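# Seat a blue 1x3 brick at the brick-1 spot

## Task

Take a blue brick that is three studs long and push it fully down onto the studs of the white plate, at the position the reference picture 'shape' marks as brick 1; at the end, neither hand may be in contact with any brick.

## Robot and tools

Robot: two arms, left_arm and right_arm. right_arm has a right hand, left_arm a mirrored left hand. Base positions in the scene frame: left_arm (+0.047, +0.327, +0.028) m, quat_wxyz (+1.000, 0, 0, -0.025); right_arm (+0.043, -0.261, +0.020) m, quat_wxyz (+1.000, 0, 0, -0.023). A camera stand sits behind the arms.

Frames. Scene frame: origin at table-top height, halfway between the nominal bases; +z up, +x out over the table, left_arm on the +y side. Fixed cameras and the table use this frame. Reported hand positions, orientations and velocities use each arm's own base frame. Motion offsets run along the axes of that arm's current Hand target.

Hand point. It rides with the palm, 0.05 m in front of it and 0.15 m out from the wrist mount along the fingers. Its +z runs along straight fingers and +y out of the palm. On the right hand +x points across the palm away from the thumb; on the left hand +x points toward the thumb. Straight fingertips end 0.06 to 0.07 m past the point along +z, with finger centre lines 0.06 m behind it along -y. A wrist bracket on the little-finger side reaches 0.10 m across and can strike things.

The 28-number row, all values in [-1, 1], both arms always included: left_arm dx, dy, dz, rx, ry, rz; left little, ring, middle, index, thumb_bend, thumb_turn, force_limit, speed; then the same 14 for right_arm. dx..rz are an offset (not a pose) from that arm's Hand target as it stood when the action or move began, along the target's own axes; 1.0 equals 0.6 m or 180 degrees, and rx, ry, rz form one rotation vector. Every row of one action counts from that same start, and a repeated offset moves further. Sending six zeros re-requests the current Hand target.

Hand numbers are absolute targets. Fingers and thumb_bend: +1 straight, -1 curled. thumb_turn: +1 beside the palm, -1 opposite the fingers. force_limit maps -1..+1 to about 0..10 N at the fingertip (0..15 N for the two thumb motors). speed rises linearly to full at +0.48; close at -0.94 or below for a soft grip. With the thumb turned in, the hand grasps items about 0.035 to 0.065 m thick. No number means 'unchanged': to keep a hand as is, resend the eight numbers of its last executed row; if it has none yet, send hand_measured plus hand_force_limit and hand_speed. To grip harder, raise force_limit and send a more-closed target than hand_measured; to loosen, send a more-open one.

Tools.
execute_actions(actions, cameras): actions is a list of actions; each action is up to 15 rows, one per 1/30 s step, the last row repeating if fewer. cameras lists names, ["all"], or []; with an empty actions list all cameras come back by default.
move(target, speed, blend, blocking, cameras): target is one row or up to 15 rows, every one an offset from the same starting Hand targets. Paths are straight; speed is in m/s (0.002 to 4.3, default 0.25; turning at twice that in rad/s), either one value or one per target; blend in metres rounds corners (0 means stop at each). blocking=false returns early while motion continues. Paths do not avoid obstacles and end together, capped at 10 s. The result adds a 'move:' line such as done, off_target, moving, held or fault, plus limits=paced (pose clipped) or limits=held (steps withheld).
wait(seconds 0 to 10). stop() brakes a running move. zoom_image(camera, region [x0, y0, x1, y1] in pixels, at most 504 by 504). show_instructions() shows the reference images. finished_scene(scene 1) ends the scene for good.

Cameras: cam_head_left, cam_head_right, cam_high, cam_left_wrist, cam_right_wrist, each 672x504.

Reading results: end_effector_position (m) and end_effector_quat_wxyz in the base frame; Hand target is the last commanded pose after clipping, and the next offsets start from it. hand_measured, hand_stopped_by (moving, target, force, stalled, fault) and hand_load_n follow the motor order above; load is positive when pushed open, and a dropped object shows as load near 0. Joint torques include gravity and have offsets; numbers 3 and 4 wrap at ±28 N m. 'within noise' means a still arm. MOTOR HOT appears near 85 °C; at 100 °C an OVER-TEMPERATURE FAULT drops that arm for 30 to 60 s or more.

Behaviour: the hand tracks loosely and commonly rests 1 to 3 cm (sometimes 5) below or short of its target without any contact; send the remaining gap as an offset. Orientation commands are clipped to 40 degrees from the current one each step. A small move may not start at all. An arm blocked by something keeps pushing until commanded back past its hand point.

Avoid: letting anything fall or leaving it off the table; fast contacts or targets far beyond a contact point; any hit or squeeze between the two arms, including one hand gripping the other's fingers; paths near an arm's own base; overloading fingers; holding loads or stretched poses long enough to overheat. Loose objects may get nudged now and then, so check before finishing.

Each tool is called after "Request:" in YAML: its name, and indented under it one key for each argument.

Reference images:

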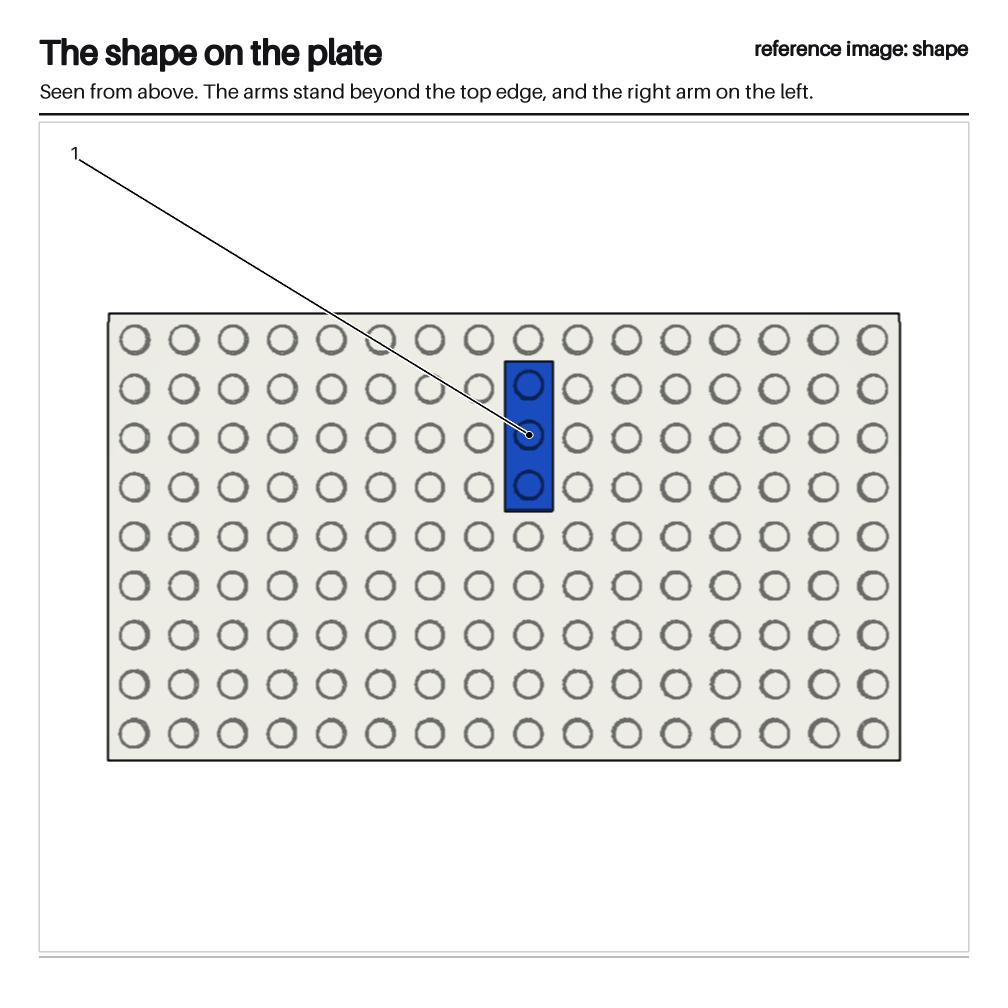

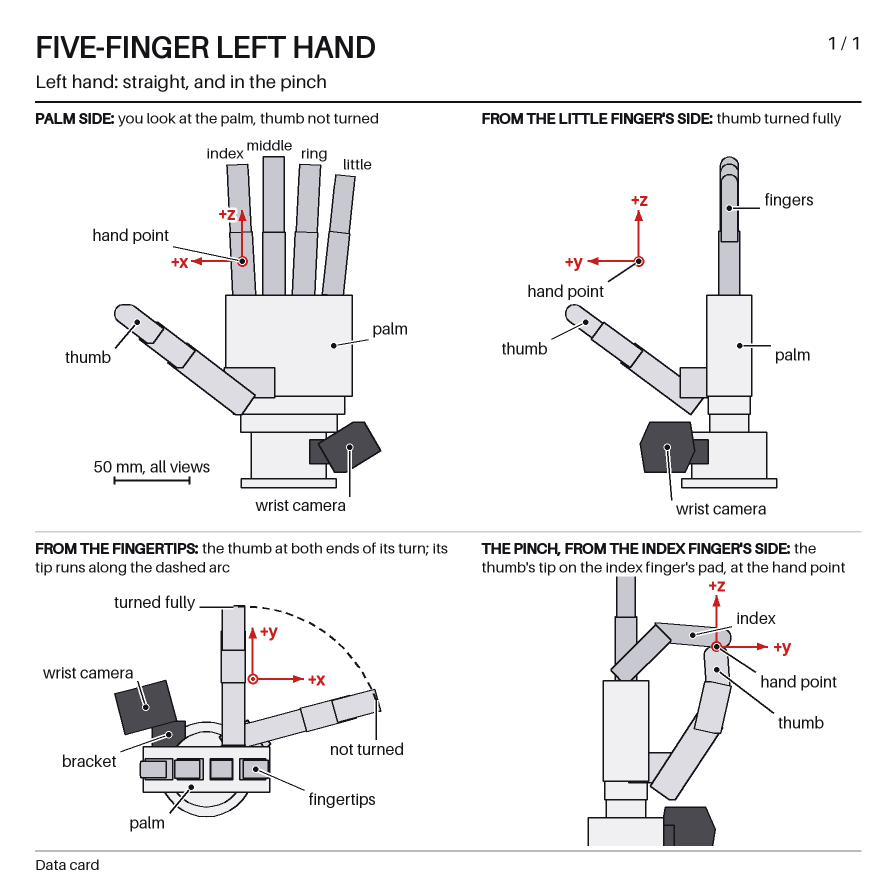

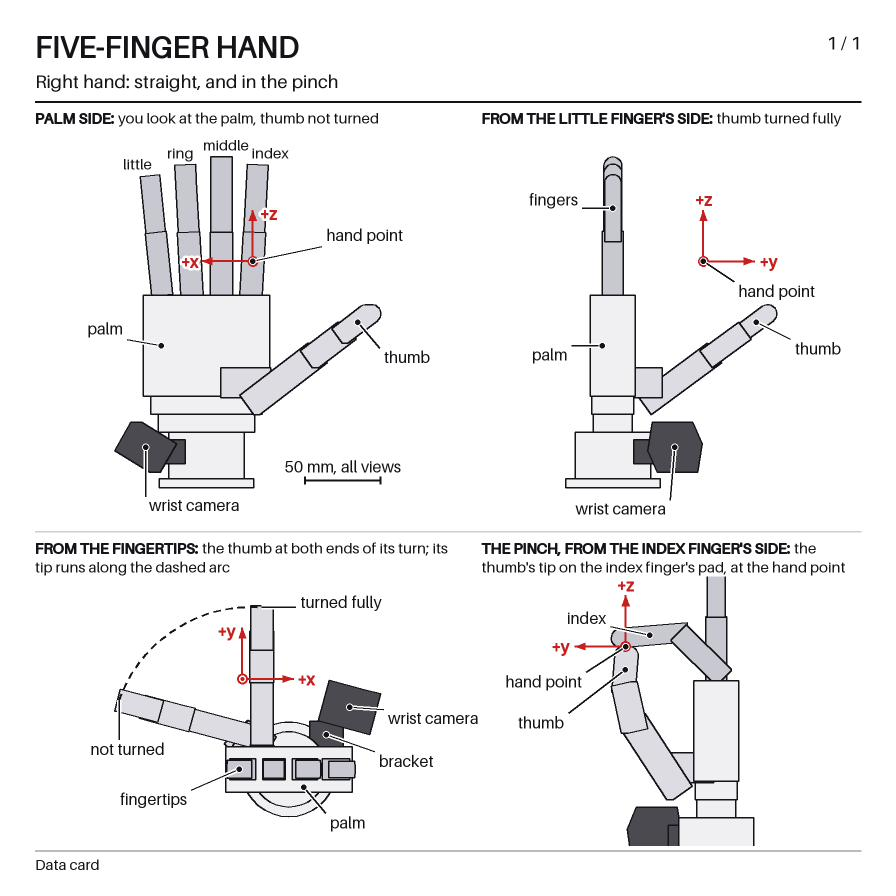

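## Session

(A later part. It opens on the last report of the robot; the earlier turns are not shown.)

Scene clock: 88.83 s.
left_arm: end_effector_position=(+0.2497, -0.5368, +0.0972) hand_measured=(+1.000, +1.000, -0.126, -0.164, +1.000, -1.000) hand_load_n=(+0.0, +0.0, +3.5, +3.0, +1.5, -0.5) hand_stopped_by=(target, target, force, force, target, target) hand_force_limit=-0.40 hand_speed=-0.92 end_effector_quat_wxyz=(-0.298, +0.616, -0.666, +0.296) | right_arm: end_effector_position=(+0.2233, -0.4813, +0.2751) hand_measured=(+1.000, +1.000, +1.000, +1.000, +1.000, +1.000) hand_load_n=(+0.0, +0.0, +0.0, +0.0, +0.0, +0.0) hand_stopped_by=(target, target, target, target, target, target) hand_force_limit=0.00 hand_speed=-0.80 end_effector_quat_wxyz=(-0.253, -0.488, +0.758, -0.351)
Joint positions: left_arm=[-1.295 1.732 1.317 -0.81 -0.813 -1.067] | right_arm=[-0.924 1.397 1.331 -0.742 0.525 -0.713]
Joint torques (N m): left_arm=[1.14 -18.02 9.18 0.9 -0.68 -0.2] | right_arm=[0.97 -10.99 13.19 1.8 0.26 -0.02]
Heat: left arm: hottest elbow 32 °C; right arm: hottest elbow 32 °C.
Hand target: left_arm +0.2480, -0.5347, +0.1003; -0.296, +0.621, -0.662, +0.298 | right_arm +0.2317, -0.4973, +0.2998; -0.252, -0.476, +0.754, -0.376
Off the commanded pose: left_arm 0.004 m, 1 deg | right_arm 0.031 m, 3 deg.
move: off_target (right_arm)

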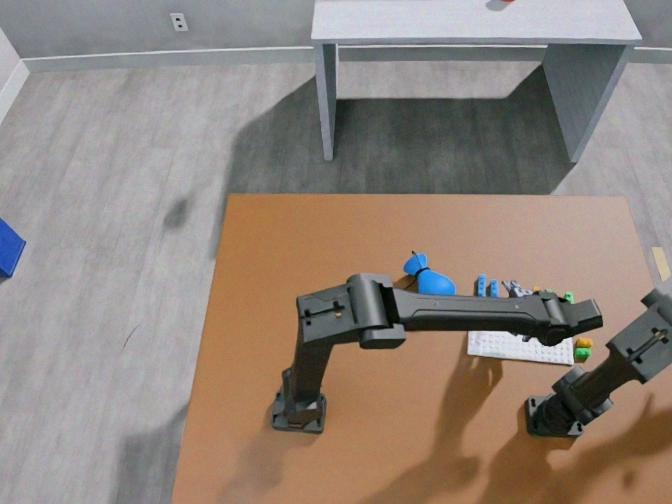

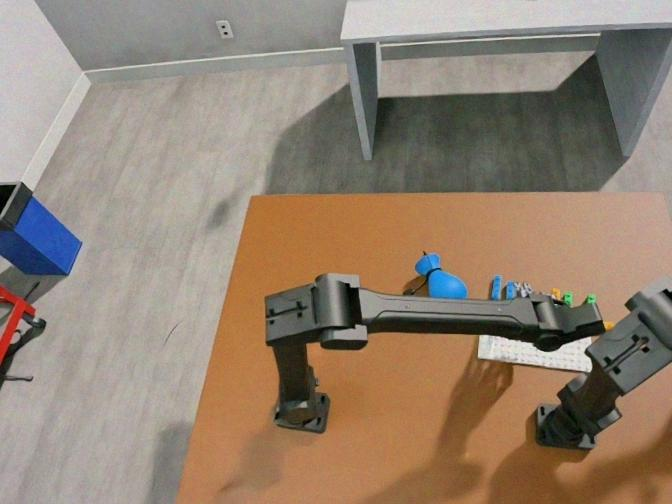

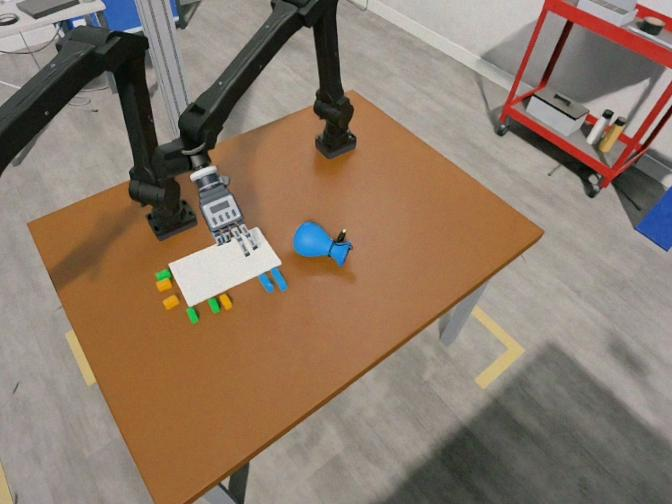

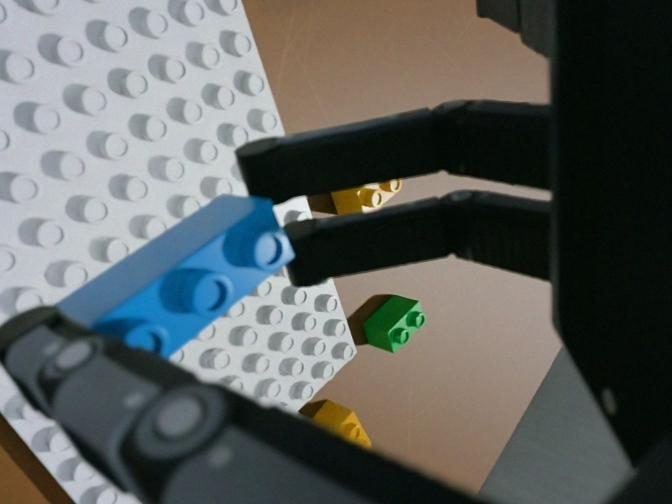

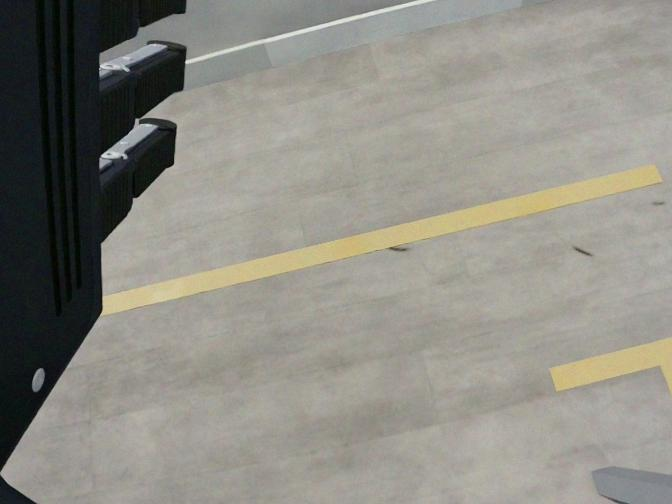

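Request:
move:
  target: [0.0090,0.0620,0.0640,0,0,0,1,1,-0.2,-0.2,1,-1,-0.4,-0.92,0,0,0,0,0,0,1,1,1,1,1,1,0,-0.8]
  speed: 0.06
  cameras: ["cam_left_wrist"]

Request:
zoom_image:
  camera: "cam_left_wrist"
  region: [0, 100, 340, 355]

Scene clock: 95.23 s.
left_arm: end_effector_position=(+0.2510, -0.5414, +0.0657) hand_measured=(+1.000, +1.000, -0.126, -0.164, +1.000, -1.000) hand_load_n=(+0.0, +0.0, +3.0, +3.0, +1.0, +0.0) hand_stopped_by=(target, target, force, force, target, target) hand_force_limit=-0.40 hand_speed=-0.92 end_effector_quat_wxyz=(-0.292, +0.619, -0.661, +0.308) | right_arm: end_effector_position=(+0.2233, -0.4813, +0.2751) hand_measured=(+1.000, +1.000, +1.000, +1.000, +1.000, +1.000) hand_load_n=(+0.0, +0.0, +0.0, +0.0, +0.0, +0.0) hand_stopped_by=(target, target, target, target, target, target) hand_force_limit=0.00 hand_speed=-0.80 end_effector_quat_wxyz=(-0.253, -0.488, +0.758, -0.351)
Joint positions: left_arm=[-1.295 1.767 1.266 -0.695 -0.813 -1.067] | right_arm=[-0.924 1.397 1.331 -0.742 0.525 -0.713]
Joint torques (N m): left_arm=[2.49 -14.68 8.92 1.58 -0.65 -0.12] | right_arm=[0.97 -10.87 13.2 1.77 0.26 0]
Heat: left arm: hottest elbow 32 °C; right arm: hottest elbow 33 °C.
Hand target: left_arm +0.2530, -0.5392, +0.0468; -0.297, +0.621, -0.662, +0.298 | right_arm +0.2317, -0.4973, +0.2998; -0.252, -0.476, +0.754, -0.376
Off the commanded pose: left_arm 0.019 m, 1 deg | right_arm 0.031 m, 3 deg.
move: off_target (left_arm, right_arm)
Images, in order (width x height): cam_left_wrist 672x504.

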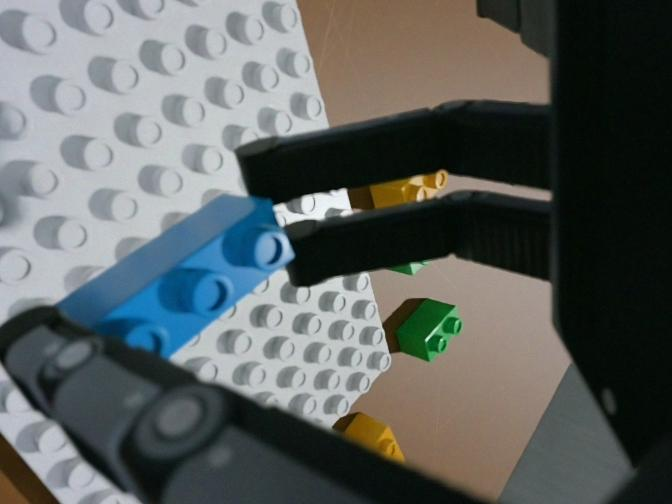

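Scaled by 1.482 from the camera's 672x504 image, which has a finer 960x720 frame.

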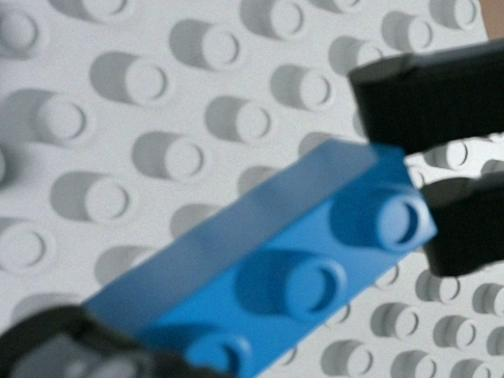

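Request:
zoom_image:
  camera: "cam_left_wrist"
  region: [230, 180, 430, 420]

Request:
zoom_image:
  camera: "cam_left_wrist"
  region: [180, 0, 360, 230]

Scaled by 2.100 from the camera's 672x504 image, which has a finer 960x720 frame.

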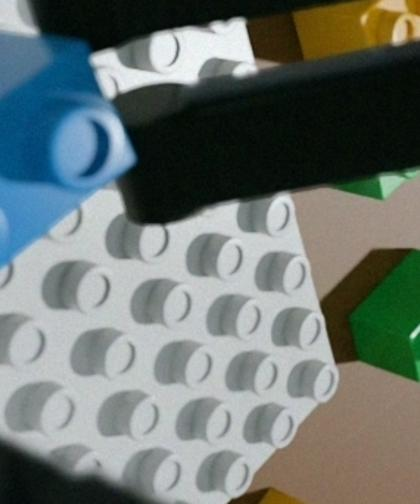

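Scaled by 2.191 from the camera's 672x504 image, which has a finer 960x720 frame.

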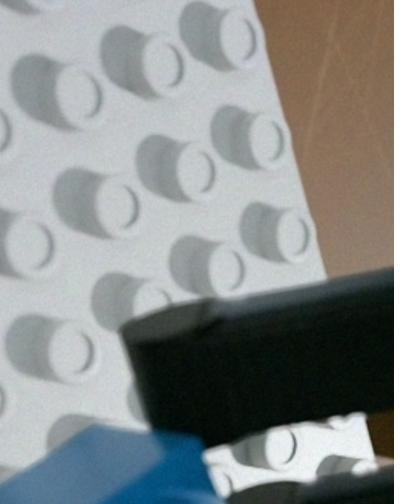

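Request:
zoom_image:
  camera: "cam_left_wrist"
  region: [170, 170, 320, 285]

Request:
zoom_image:
  camera: "cam_left_wrist"
  region: [40, 250, 230, 395]

Scaled by 3.360 from the camera's 672x504 image, which has a finer 960x720 frame.

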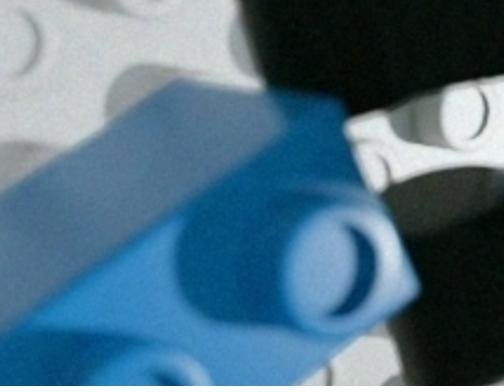

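Scaled by 2.653 from the camera's 672x504 image, which has a finer 960x720 frame.

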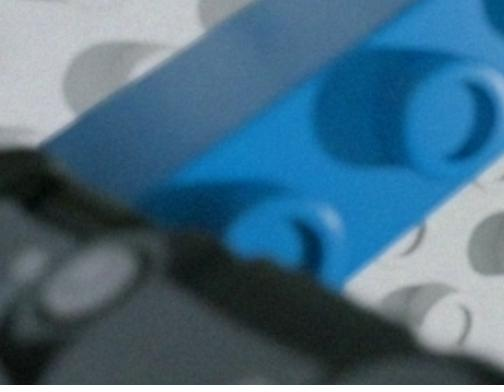

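Request:
move:
  target: [0.0029,0.0318,0.0288,-0.0080,0.0077,0.0213,1,1,-0.2,-0.2,1,-1,-0.4,-0.92,0,0,0,0,0,0,1,1,1,1,1,1,0,-0.8]
  speed: 0.05
  cameras: ["cam_left_wrist"]

Request:
zoom_image:
  camera: "cam_left_wrist"
  region: [0, 100, 336, 352]

Scene clock: 106.30 s.
left_arm: end_effector_position=(+0.2515, -0.5466, +0.0436) hand_measured=(+1.000, +1.000, -0.126, -0.164, +1.000, -1.000) hand_load_n=(+0.0, +0.0, +3.0, +3.0, +1.5, +0.0) hand_stopped_by=(target, target, force, force, target, target) hand_force_limit=-0.40 hand_speed=-0.92 end_effector_quat_wxyz=(+0.282, -0.605, +0.680, -0.303) | right_arm: end_effector_position=(+0.2233, -0.4813, +0.2751) hand_measured=(+1.000, +1.000, +1.000, +1.000, +1.000, +1.000) hand_load_n=(+0.0, +0.0, +0.0, +0.0, +0.0, +0.0) hand_stopped_by=(target, target, target, target, target, target) hand_force_limit=0.00 hand_speed=-0.80 end_effector_quat_wxyz=(-0.253, -0.488, +0.758, -0.351)
Joint positions: left_arm=[-1.286 1.798 1.251 -0.621 -0.776 -1.003] | right_arm=[-0.924 1.397 1.331 -0.742 0.525 -0.713]
Joint torques (N m): left_arm=[2.14 -15.38 8.51 1.25 -0.46 0.21] | right_arm=[0.85 -10.87 13.15 1.76 0.27 0]
Heat: left arm: hottest elbow 31 °C; right arm: hottest elbow 33 °C.
Hand target: left_arm +0.2539, -0.5403, +0.0210; +0.291, -0.599, +0.689, -0.287 | right_arm +0.2317, -0.4973, +0.2998; -0.252, -0.476, +0.754, -0.376
Off the commanded pose: left_arm 0.023 m, 2 deg | right_arm 0.031 m, 3 deg.
move: off_target (left_arm, right_arm)
Images, in order (width x height): cam_left_wrist 672x504.

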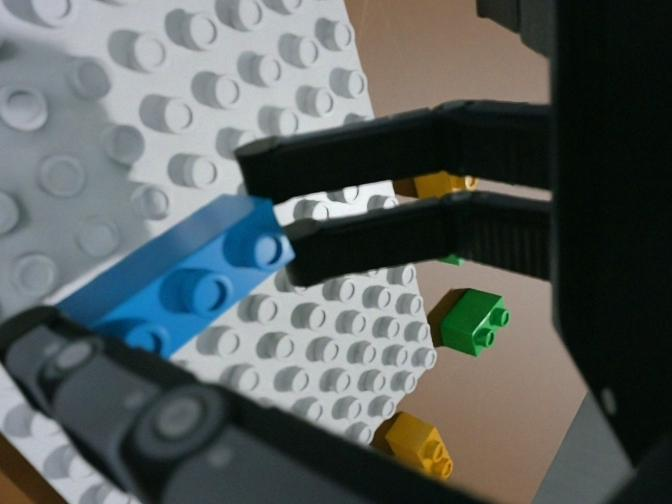

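Scaled by 1.500 from the camera's 672x504 image, which has a finer 960x720 frame.

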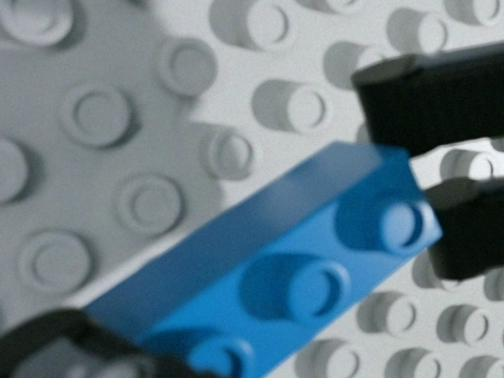

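Request:
zoom_image:
  camera: "cam_left_wrist"
  region: [270, 180, 450, 410]

Request:
zoom_image:
  camera: "cam_left_wrist"
  region: [190, 0, 400, 200]

Request:
zoom_image:
  camera: "cam_left_wrist"
  region: [0, 140, 200, 310]

Scaled by 2.191 from the camera's 672x504 image, which has a finer 960x720 frame.

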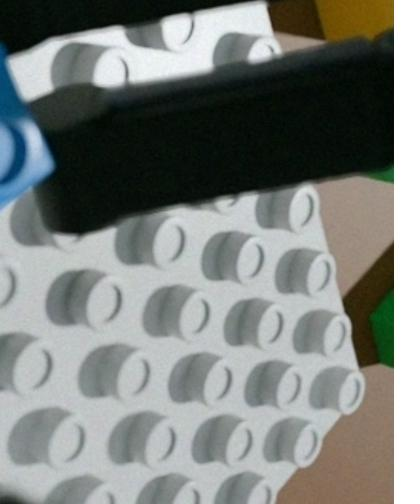

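Scaled by 2.400 from the camera's 672x504 image, which has a finer 960x720 frame.

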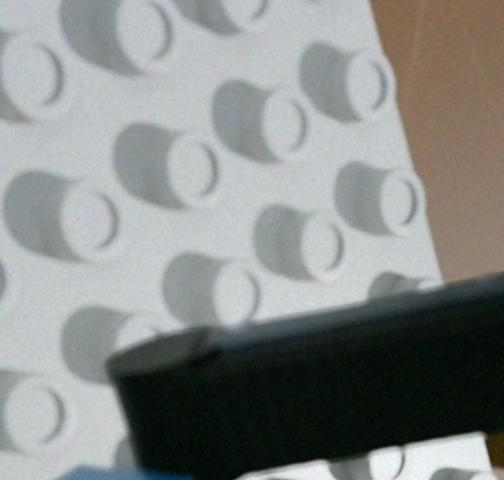

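Scaled by 2.520 from the camera's 672x504 image, which has a finer 960x720 frame.

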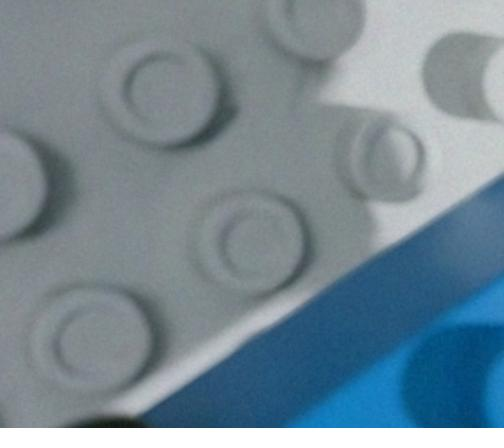

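Request:
move:
  target: [-0.0150,0.0147,0.0050,0,0,0,1,1,-0.2,-0.2,1,-1,-0.4,-0.92,0,0,0,0,0,0,1,1,1,1,1,1,0,-0.8]
  speed: 0.05
  cameras: ["cam_left_wrist"]

Request:
zoom_image:
  camera: "cam_left_wrist"
  region: [0, 100, 336, 352]

Scene clock: 111.43 s.
left_arm: end_effector_position=(+0.2487, -0.5367, +0.0301) hand_measured=(+1.000, +1.000, -0.126, -0.164, +1.000, -1.000) hand_load_n=(+0.0, +0.0, +3.0, +2.5, +1.5, +0.0) hand_stopped_by=(target, target, force, force, target, target) hand_force_limit=-0.40 hand_speed=-0.92 end_effector_quat_wxyz=(+0.284, -0.603, +0.682, -0.299) | right_arm: end_effector_position=(+0.2233, -0.4813, +0.2751) hand_measured=(+1.000, +1.000, +1.000, +1.000, +1.000, +1.000) hand_load_n=(-0.5, +0.0, +0.0, +0.0, +0.0, +0.0) hand_stopped_by=(target, target, target, target, target, target) hand_force_limit=0.00 hand_speed=-0.80 end_effector_quat_wxyz=(-0.253, -0.488, +0.758, -0.351)
Joint positions: left_arm=[-1.285 1.798 1.212 -0.591 -0.775 -1] | right_arm=[-0.924 1.397 1.331 -0.742 0.525 -0.713]
Joint torques (N m): left_arm=[1.9 -16.15 8.03 1.46 -0.5 0.16] | right_arm=[0.97 -10.81 13.2 1.72 0.26 0]
Heat: left arm: hottest elbow 31 °C; right arm: hottest elbow 33 °C.
Hand target: left_arm +0.2514, -0.5305, +0.0131; +0.291, -0.599, +0.689, -0.287 | right_arm +0.2317, -0.4973, +0.2998; -0.252, -0.476, +0.754, -0.376
Off the commanded pose: left_arm 0.018 m, 2 deg | right_arm 0.031 m, 3 deg.
move: off_target (left_arm, right_arm)
Images, in order (width x height): cam_left_wrist 672x504.

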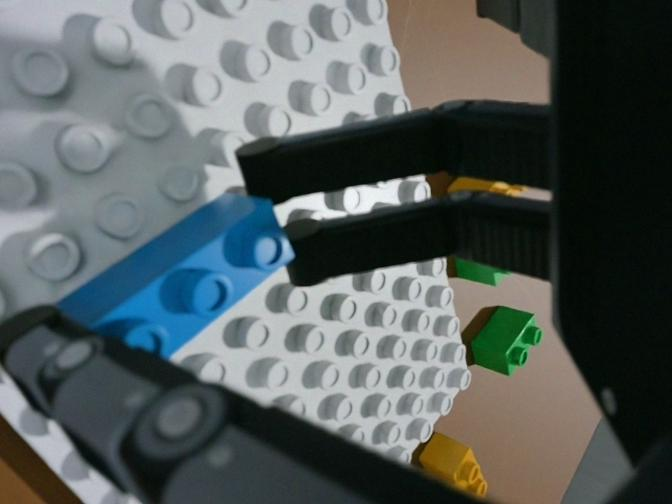

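Scaled by 1.500 from the camera's 672x504 image, which has a finer 960x720 frame.

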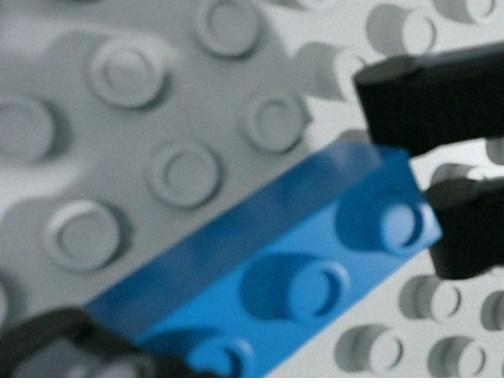

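Request:
zoom_image:
  camera: "cam_left_wrist"
  region: [230, 0, 480, 240]

Request:
zoom_image:
  camera: "cam_left_wrist"
  region: [270, 220, 490, 460]

Request:
zoom_image:
  camera: "cam_left_wrist"
  region: [0, 130, 240, 340]

Scaled by 2.016 from the camera's 672x504 image, which has a finer 960x720 frame.

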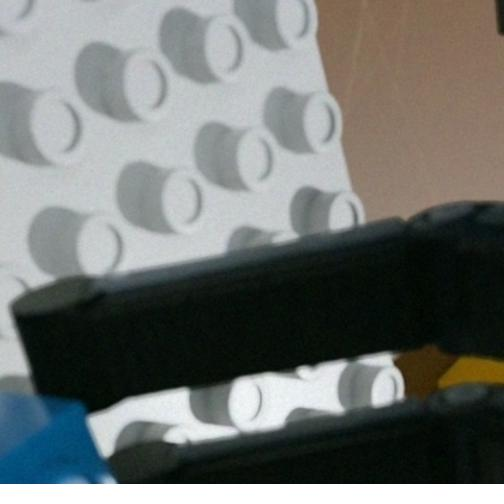

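Scaled by 2.100 from the camera's 672x504 image, which has a finer 960x720 frame.

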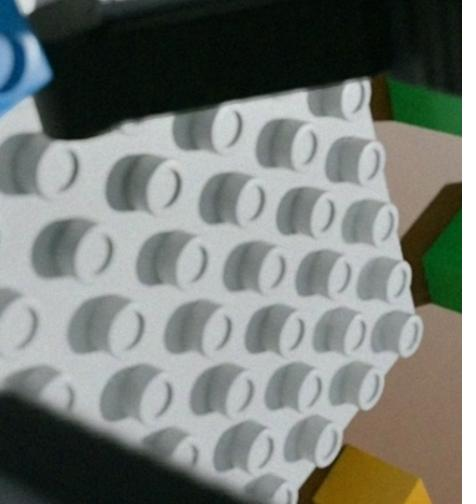

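Scaled by 2.100 from the camera's 672x504 image, which has a finer 960x720 frame.

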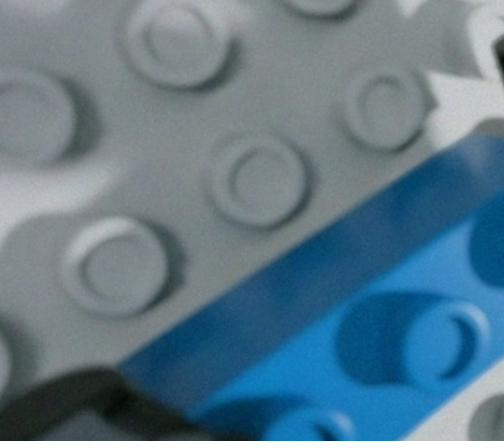

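Request:
move:
  target: [0.0006,0.0074,0.0067,0,0,0,1,1,-0.2,-0.2,1,-1,-0.4,-0.92,0,0,0,0,0,0,1,1,1,1,1,1,0,-0.8]
  speed: 0.03
  cameras: ["cam_left_wrist"]

Request:
zoom_image:
  camera: "cam_left_wrist"
  region: [0, 100, 336, 352]

Scene clock: 116.83 s.
left_arm: end_effector_position=(+0.2487, -0.5373, +0.0287) hand_measured=(+1.000, +1.000, -0.126, -0.164, +1.000, -1.000) hand_load_n=(+0.0, +0.0, +3.0, +3.0, +1.0, +0.0) hand_stopped_by=(target, target, force, force, target, target) hand_force_limit=-0.40 hand_speed=-0.92 end_effector_quat_wxyz=(+0.282, -0.604, +0.682, -0.302) | right_arm: end_effector_position=(+0.2233, -0.4813, +0.2751) hand_measured=(+1.000, +1.000, +1.000, +1.000, +1.000, +1.000) hand_load_n=(+0.0, +0.0, +0.0, +0.0, +0.0, +0.0) hand_stopped_by=(target, target, target, target, target, target) hand_force_limit=0.00 hand_speed=-0.80 end_effector_quat_wxyz=(-0.253, -0.488, +0.758, -0.351)
Joint positions: left_arm=[-1.285 1.798 1.205 -0.576 -0.774 -0.998] | right_arm=[-0.924 1.397 1.331 -0.742 0.525 -0.713]
Joint torques (N m): left_arm=[2.61 -15.91 8.42 1.48 -0.53 0.12] | right_arm=[1.03 -10.93 13.22 1.76 0.27 -0.01]
Heat: left arm: hottest elbow 30 °C; right arm: hottest elbow 34 °C.
Hand target: left_arm +0.2513, -0.5306, +0.0070; +0.291, -0.599, +0.689, -0.287 | right_arm +0.2317, -0.4973, +0.2998; -0.252, -0.476, +0.754, -0.376
Off the commanded pose: left_arm 0.023 m, 2 deg | right_arm 0.031 m, 3 deg.
move: off_target (left_arm, right_arm)
Images, in order (width x height): cam_left_wrist 672x504.

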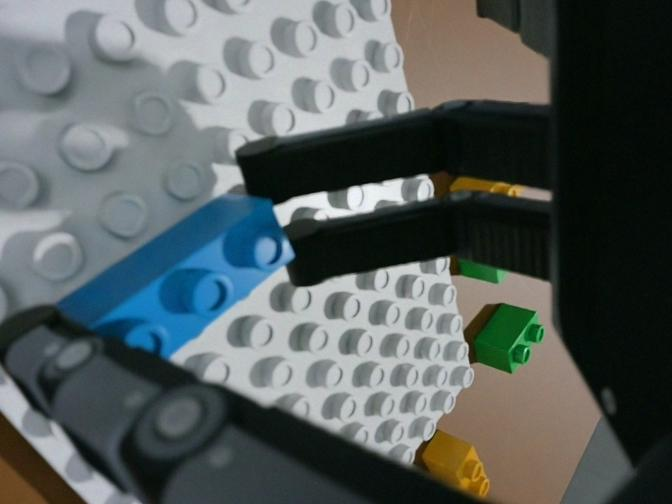

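Scaled by 1.500 from the camera's 672x504 image, which has a finer 960x720 frame.

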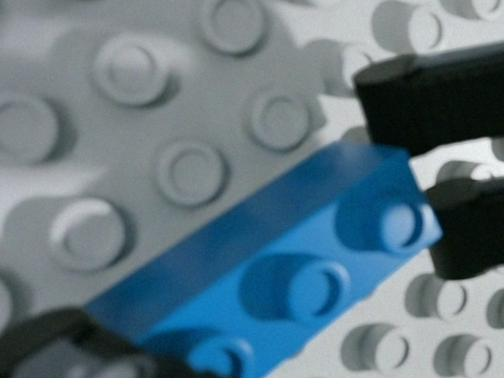

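Request:
move:
  target: [0.0010,0.0124,0.0111,0,0,0,1,1,-0.2,-0.2,1,-1,-0.4,-0.92,0,0,0,0,0,0,1,1,1,1,1,1,0,-0.8]
  speed: 0.03
  cameras: ["cam_left_wrist"]

Request:
zoom_image:
  camera: "cam_left_wrist"
  region: [0, 100, 336, 352]

Scene clock: 117.97 s.
left_arm: end_effector_position=(+0.2488, -0.5372, +0.0270) hand_measured=(+1.000, +1.000, -0.126, -0.164, +1.000, -1.000) hand_load_n=(+0.0, +0.0, +2.0, +2.5, +1.5, +0.0) hand_stopped_by=(target, target, force, force, target, target) hand_force_limit=-0.40 hand_speed=-0.92 end_effector_quat_wxyz=(+0.282, -0.602, +0.682, -0.305) | right_arm: end_effector_position=(+0.2233, -0.4813, +0.2751) hand_measured=(+1.000, +1.000, +1.000, +1.000, +1.000, +1.000) hand_load_n=(+0.0, +0.0, +0.5, +0.0, +0.0, +0.0) hand_stopped_by=(target, target, target, target, target, target) hand_force_limit=0.00 hand_speed=-0.80 end_effector_quat_wxyz=(-0.253, -0.488, +0.758, -0.351)
Joint positions: left_arm=[-1.285 1.798 1.198 -0.56 -0.774 -0.99] | right_arm=[-0.924 1.397 1.331 -0.742 0.525 -0.713]
Joint torques (N m): left_arm=[2.73 -13.45 7.72 1.88 -0.52 0.08] | right_arm=[1.14 -10.99 13.16 1.72 0.25 -0.01]
Heat: left arm: hottest elbow 30 °C; right arm: hottest elbow 34 °C.
Hand target: left_arm +0.2514, -0.5305, -0.0030; +0.291, -0.599, +0.689, -0.287 | right_arm +0.2317, -0.4973, +0.2998; -0.252, -0.476, +0.754, -0.376
Off the commanded pose: left_arm 0.031 m, 2 deg | right_arm 0.031 m, 3 deg.
move: off_target (left_arm, right_arm)
Images, in order (width x height): cam_left_wrist 672x504.

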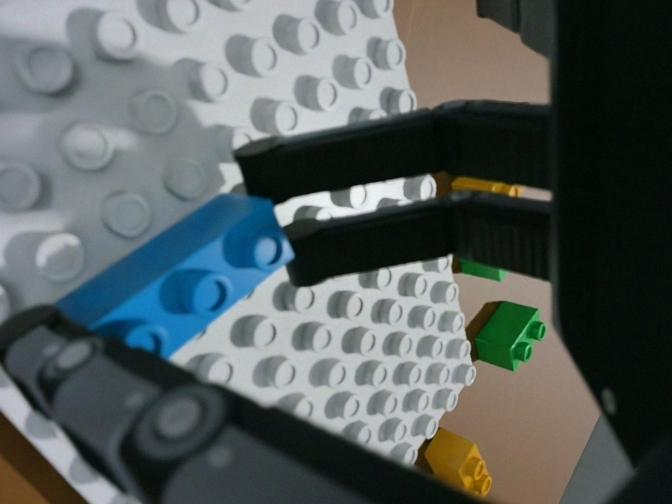

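Scaled by 1.500 from the camera's 672x504 image, which has a finer 960x720 frame.

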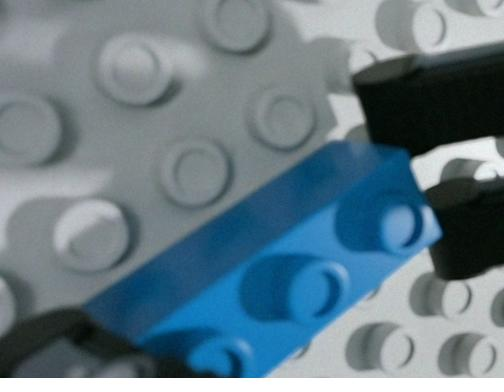

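Request:
move:
  target: [0.0010,0.0124,0.0111,0,0,0,1,1,-0.2,-0.2,1,-1,-0.4,-0.92,0,0,0,0,0,0,1,1,1,1,1,1,0,-0.8]
  speed: 0.03
  cameras: ["cam_left_wrist"]

Request:
zoom_image:
  camera: "cam_left_wrist"
  region: [0, 100, 336, 352]

Scene clock: 119.53 s.
left_arm: end_effector_position=(+0.2497, -0.5370, +0.0260) hand_measured=(+1.000, +1.000, -0.126, -0.164, +1.000, -1.000) hand_load_n=(+0.0, +0.0, +1.5, +2.5, +1.5, +0.0) hand_stopped_by=(target, target, force, force, target, target) hand_force_limit=-0.40 hand_speed=-0.92 end_effector_quat_wxyz=(+0.284, -0.600, +0.682, -0.308) | right_arm: end_effector_position=(+0.2233, -0.4813, +0.2751) hand_measured=(+1.000, +1.000, +1.000, +1.000, +1.000, +1.000) hand_load_n=(+0.0, +0.0, +0.0, +0.0, +0.0, +0.0) hand_stopped_by=(target, target, target, target, target, target) hand_force_limit=0.00 hand_speed=-0.80 end_effector_quat_wxyz=(-0.253, -0.488, +0.758, -0.351)
Joint positions: left_arm=[-1.285 1.798 1.191 -0.544 -0.779 -0.982] | right_arm=[-0.924 1.397 1.331 -0.742 0.525 -0.713]
Joint torques (N m): left_arm=[2.26 -12.81 7.47 2.25 -0.36 -0.04] | right_arm=[0.97 -10.87 13.22 1.77 0.26 -0.01]
Heat: left arm: hottest elbow 30 °C; right arm: hottest elbow 34 °C.
Hand target: left_arm +0.2513, -0.5306, -0.0129; +0.290, -0.599, +0.689, -0.287 | right_arm +0.2317, -0.4973, +0.2998; -0.252, -0.476, +0.754, -0.376
Off the commanded pose: left_arm 0.040 m, 3 deg | right_arm 0.031 m, 3 deg.
move: off_target (left_arm, right_arm)
Images, in order (width x height): cam_left_wrist 672x504.

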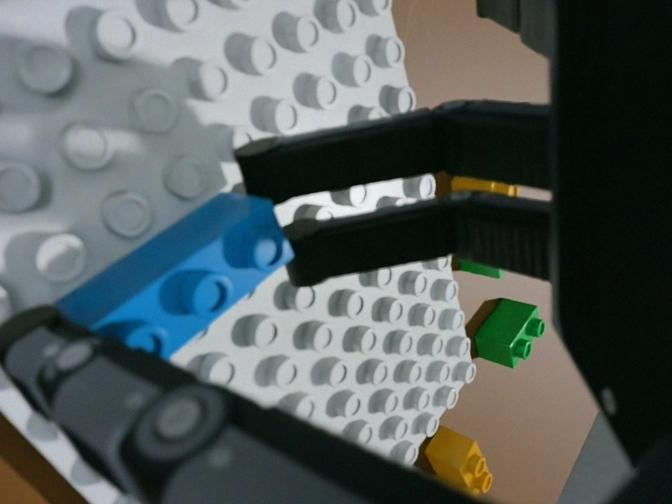

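Scaled by 1.500 from the camera's 672x504 image, which has a finer 960x720 frame.

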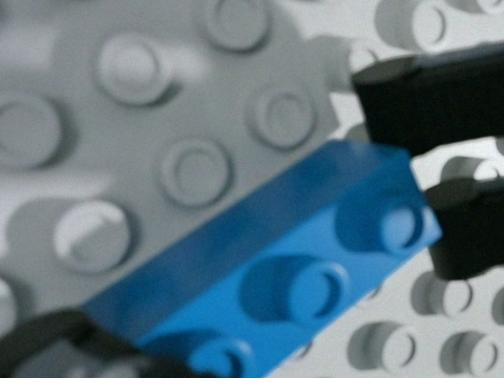

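Request:
move:
  target: [0.0010,0.0124,0.0111,0,0,0,1,1,-0.2,-0.2,1,-1,-0.4,-0.92,0,0,0,0,0,0,1,1,1,1,1,1,0,-0.8]
  speed: 0.03
  cameras: ["cam_left_wrist"]

Request:
zoom_image:
  camera: "cam_left_wrist"
  region: [0, 100, 336, 352]

Scene clock: 121.10 s.
left_arm: end_effector_position=(+0.2500, -0.5374, +0.0245) hand_measured=(+1.000, +1.000, -0.126, -0.164, +1.000, -1.000) hand_load_n=(+0.0, +0.0, +2.0, +1.5, +2.0, -1.5) hand_stopped_by=(target, target, force, force, target, target) hand_force_limit=-0.40 hand_speed=-0.92 end_effector_quat_wxyz=(+0.283, -0.599, +0.681, -0.312) | right_arm: end_effector_position=(+0.2233, -0.4813, +0.2751) hand_measured=(+1.000, +1.000, +1.000, +1.000, +1.000, +1.000) hand_load_n=(+0.0, +0.0, -0.5, +0.0, -0.5, +0.0) hand_stopped_by=(target, target, target, target, target, target) hand_force_limit=0.00 hand_speed=-0.80 end_effector_quat_wxyz=(-0.253, -0.488, +0.758, -0.351)
Joint positions: left_arm=[-1.285 1.798 1.183 -0.525 -0.78 -0.977] | right_arm=[-0.924 1.397 1.331 -0.742 0.525 -0.713]
Joint torques (N m): left_arm=[2.84 -12.16 7.42 2.41 -0.28 -0.07] | right_arm=[0.91 -10.81 13.18 1.77 0.27 0]
Heat: left arm: hottest elbow 30 °C; right arm: hottest elbow 34 °C.
Hand target: left_arm +0.2513, -0.5307, -0.0229; +0.290, -0.599, +0.689, -0.287 | right_arm +0.2317, -0.4973, +0.2998; -0.252, -0.476, +0.754, -0.376
Off the commanded pose: left_arm 0.048 m, 3 deg | right_arm 0.031 m, 3 deg.
move: off_target (left_arm, right_arm)
Images, in order (width x height): cam_left_wrist 672x504.

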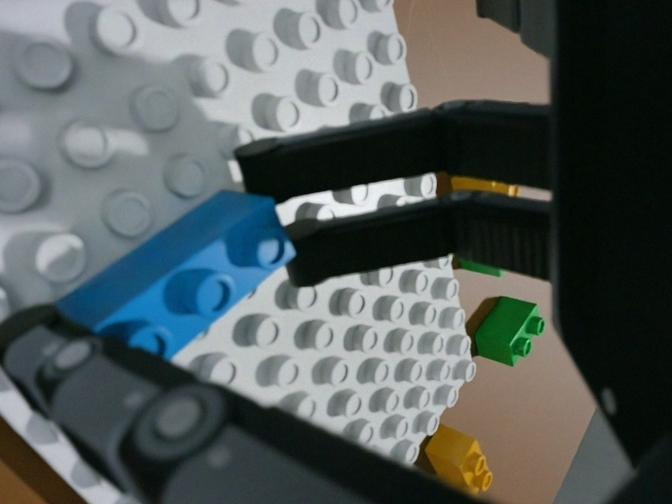

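Scaled by 1.500 from the camera's 672x504 image, which has a finer 960x720 frame.

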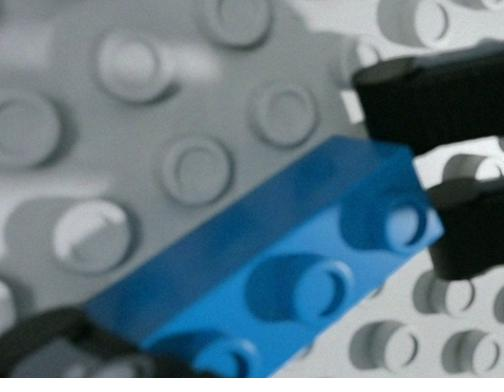

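Request:
zoom_image:
  camera: "cam_left_wrist"
  region: [170, 160, 320, 275]

Request:
zoom_image:
  camera: "cam_left_wrist"
  region: [30, 150, 240, 310]

Request:
zoom_image:
  camera: "cam_left_wrist"
  region: [100, 240, 300, 390]

Scaled by 3.360 from the camera's 672x504 image, which has a finer 960x720 frame.

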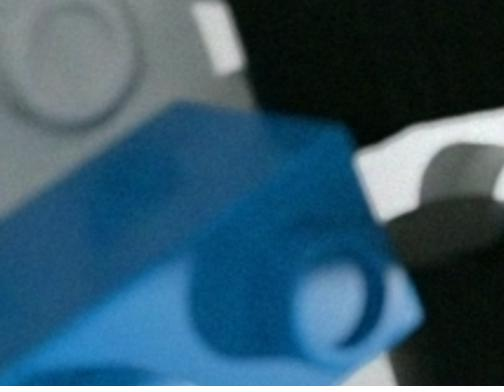

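Scaled by 2.400 from the camera's 672x504 image, which has a finer 960x720 frame.

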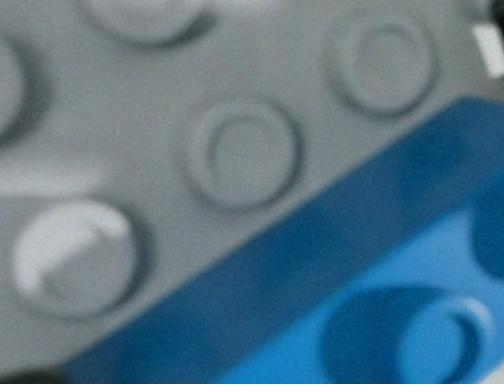

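Scaled by 2.520 from the camera's 672x504 image, which has a finer 960x720 frame.

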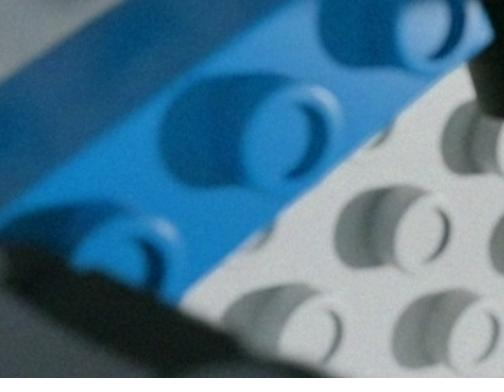

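Request:
move:
  target: [-0.0025,-0.0310,-0.0278,0,0,0,1,1,-0.2,-0.2,1,-1,-0.4,-0.92,0,0,0,0,0,0,1,1,1,1,1,1,0,-0.8]
  speed: 0.05
  cameras: ["cam_left_wrist"]

Request:
zoom_image:
  camera: "cam_left_wrist"
  region: [0, 100, 336, 352]

Scene clock: 131.07 s.
left_arm: end_effector_position=(+0.2496, -0.5361, +0.0241) hand_measured=(+1.000, +1.000, -0.126, -0.164, +1.000, -1.000) hand_load_n=(+0.0, +0.0, +3.0, +2.5, +1.5, -0.5) hand_stopped_by=(target, target, force, force, target, target) hand_force_limit=-0.40 hand_speed=-0.92 end_effector_quat_wxyz=(+0.284, -0.598, +0.683, -0.309) | right_arm: end_effector_position=(+0.2233, -0.4813, +0.2751) hand_measured=(+1.000, +1.000, +1.000, +1.000, +1.000, +1.000) hand_load_n=(-0.5, +0.0, +0.0, +0.0, +0.0, +0.0) hand_stopped_by=(target, target, target, target, target, target) hand_force_limit=0.00 hand_speed=-0.80 end_effector_quat_wxyz=(-0.253, -0.488, +0.758, -0.351)
Joint positions: left_arm=[-1.285 1.798 1.184 -0.532 -0.78 -0.977] | right_arm=[-0.924 1.397 1.331 -0.742 0.525 -0.713]
Joint torques (N m): left_arm=[2.14 -13.16 9.69 0.24 -0.29 -0.06] | right_arm=[0.97 -10.81 13.18 1.74 0.27 0]
Heat: left arm: hottest elbow 30 °C; right arm: hottest elbow 34 °C.
Hand target: left_arm +0.2513, -0.5306, +0.0021; +0.291, -0.599, +0.689, -0.287 | right_arm +0.2317, -0.4973, +0.2998; -0.252, -0.476, +0.754, -0.376
Off the commanded pose: left_arm 0.023 m, 3 deg | right_arm 0.031 m, 3 deg.
move: off_target (left_arm, right_arm)
Images, in order (width x height): cam_left_wrist 672x504.

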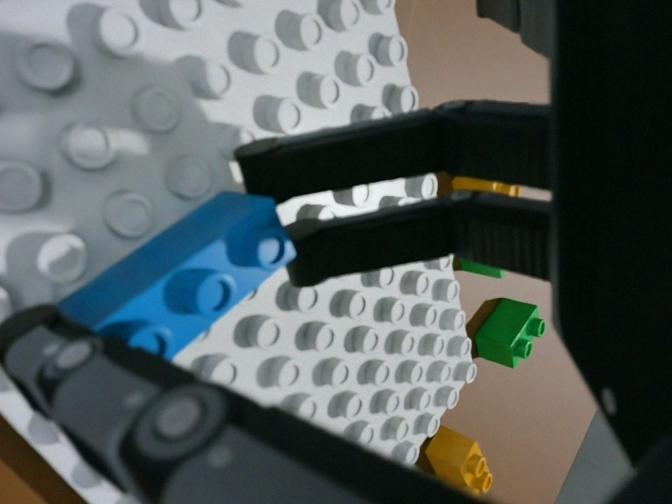

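Scaled by 1.500 from the camera's 672x504 image, which has a finer 960x720 frame.

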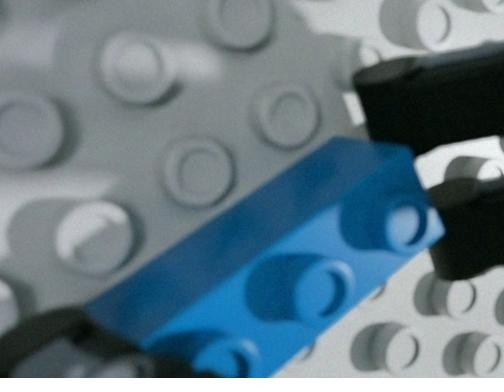

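Request:
move:
  target: [0,0,0,0,0,0,1,1,0.3,0.3,1,-1,-0.4,-0.85,0,0,0,0,0,0,1,1,1,1,1,1,0,-0.8]
  speed: 0.05
  cameras: ["cam_left_wrist"]

Request:
zoom_image:
  camera: "cam_left_wrist"
  region: [0, 100, 336, 352]

Scene clock: 132.80 s.
left_arm: end_effector_position=(+0.2302, -0.5387, +0.0292) hand_measured=(+1.000, +1.000, +0.296, +0.300, +1.000, -1.000) hand_load_n=(+0.0, +0.0, -10.0, +0.0, +0.0, +0.5) hand_stopped_by=(target, target, target, target, target, target) hand_force_limit=-0.40 hand_speed=-0.85 end_effector_quat_wxyz=(+0.278, -0.587, +0.696, -0.306) | right_arm: end_effector_position=(+0.2233, -0.4813, +0.2751) hand_measured=(+1.000, +1.000, +1.000, +1.000, +1.000, +1.000) hand_load_n=(+0.0, +0.0, +0.0, +0.0, +0.0, +0.0) hand_stopped_by=(target, target, target, target, target, target) hand_force_limit=0.00 hand_speed=-0.80 end_effector_quat_wxyz=(-0.253, -0.488, +0.758, -0.351)
Joint positions: left_arm=[-1.315 1.783 1.185 -0.564 -0.77 -0.978] | right_arm=[-0.924 1.397 1.331 -0.742 0.525 -0.713]
Joint torques (N m): left_arm=[4.78 -12.63 9.25 1.65 -0.68 -0.07] | right_arm=[0.91 -10.93 13.19 1.74 0.27 0]
Heat: left arm: hottest elbow 30 °C; right arm: hottest elbow 34 °C.
Hand target: left_arm +0.2512, -0.5307, +0.0022; +0.290, -0.598, +0.689, -0.287 | right_arm +0.2317, -0.4973, +0.2998; -0.252, -0.476, +0.754, -0.376
Off the commanded pose: left_arm 0.035 m, 3 deg | right_arm 0.031 m, 3 deg.
move: off_target (left_arm, right_arm)
Images, in order (width x height): cam_left_wrist 672x504.

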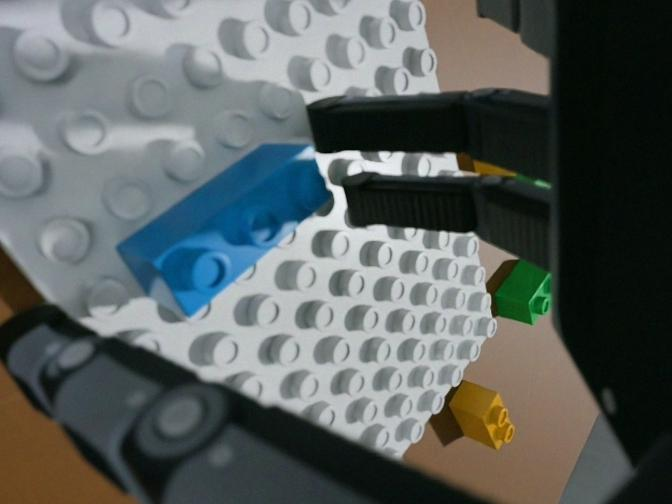

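Scaled by 1.500 from the camera's 672x504 image, which has a finer 960x720 frame.

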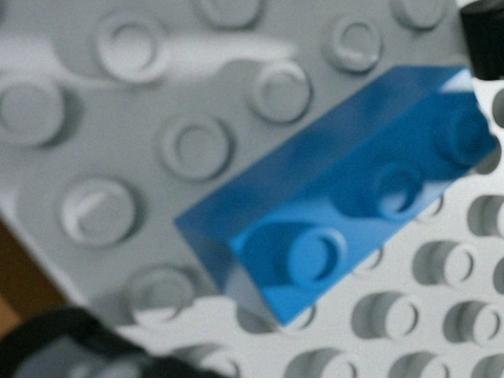

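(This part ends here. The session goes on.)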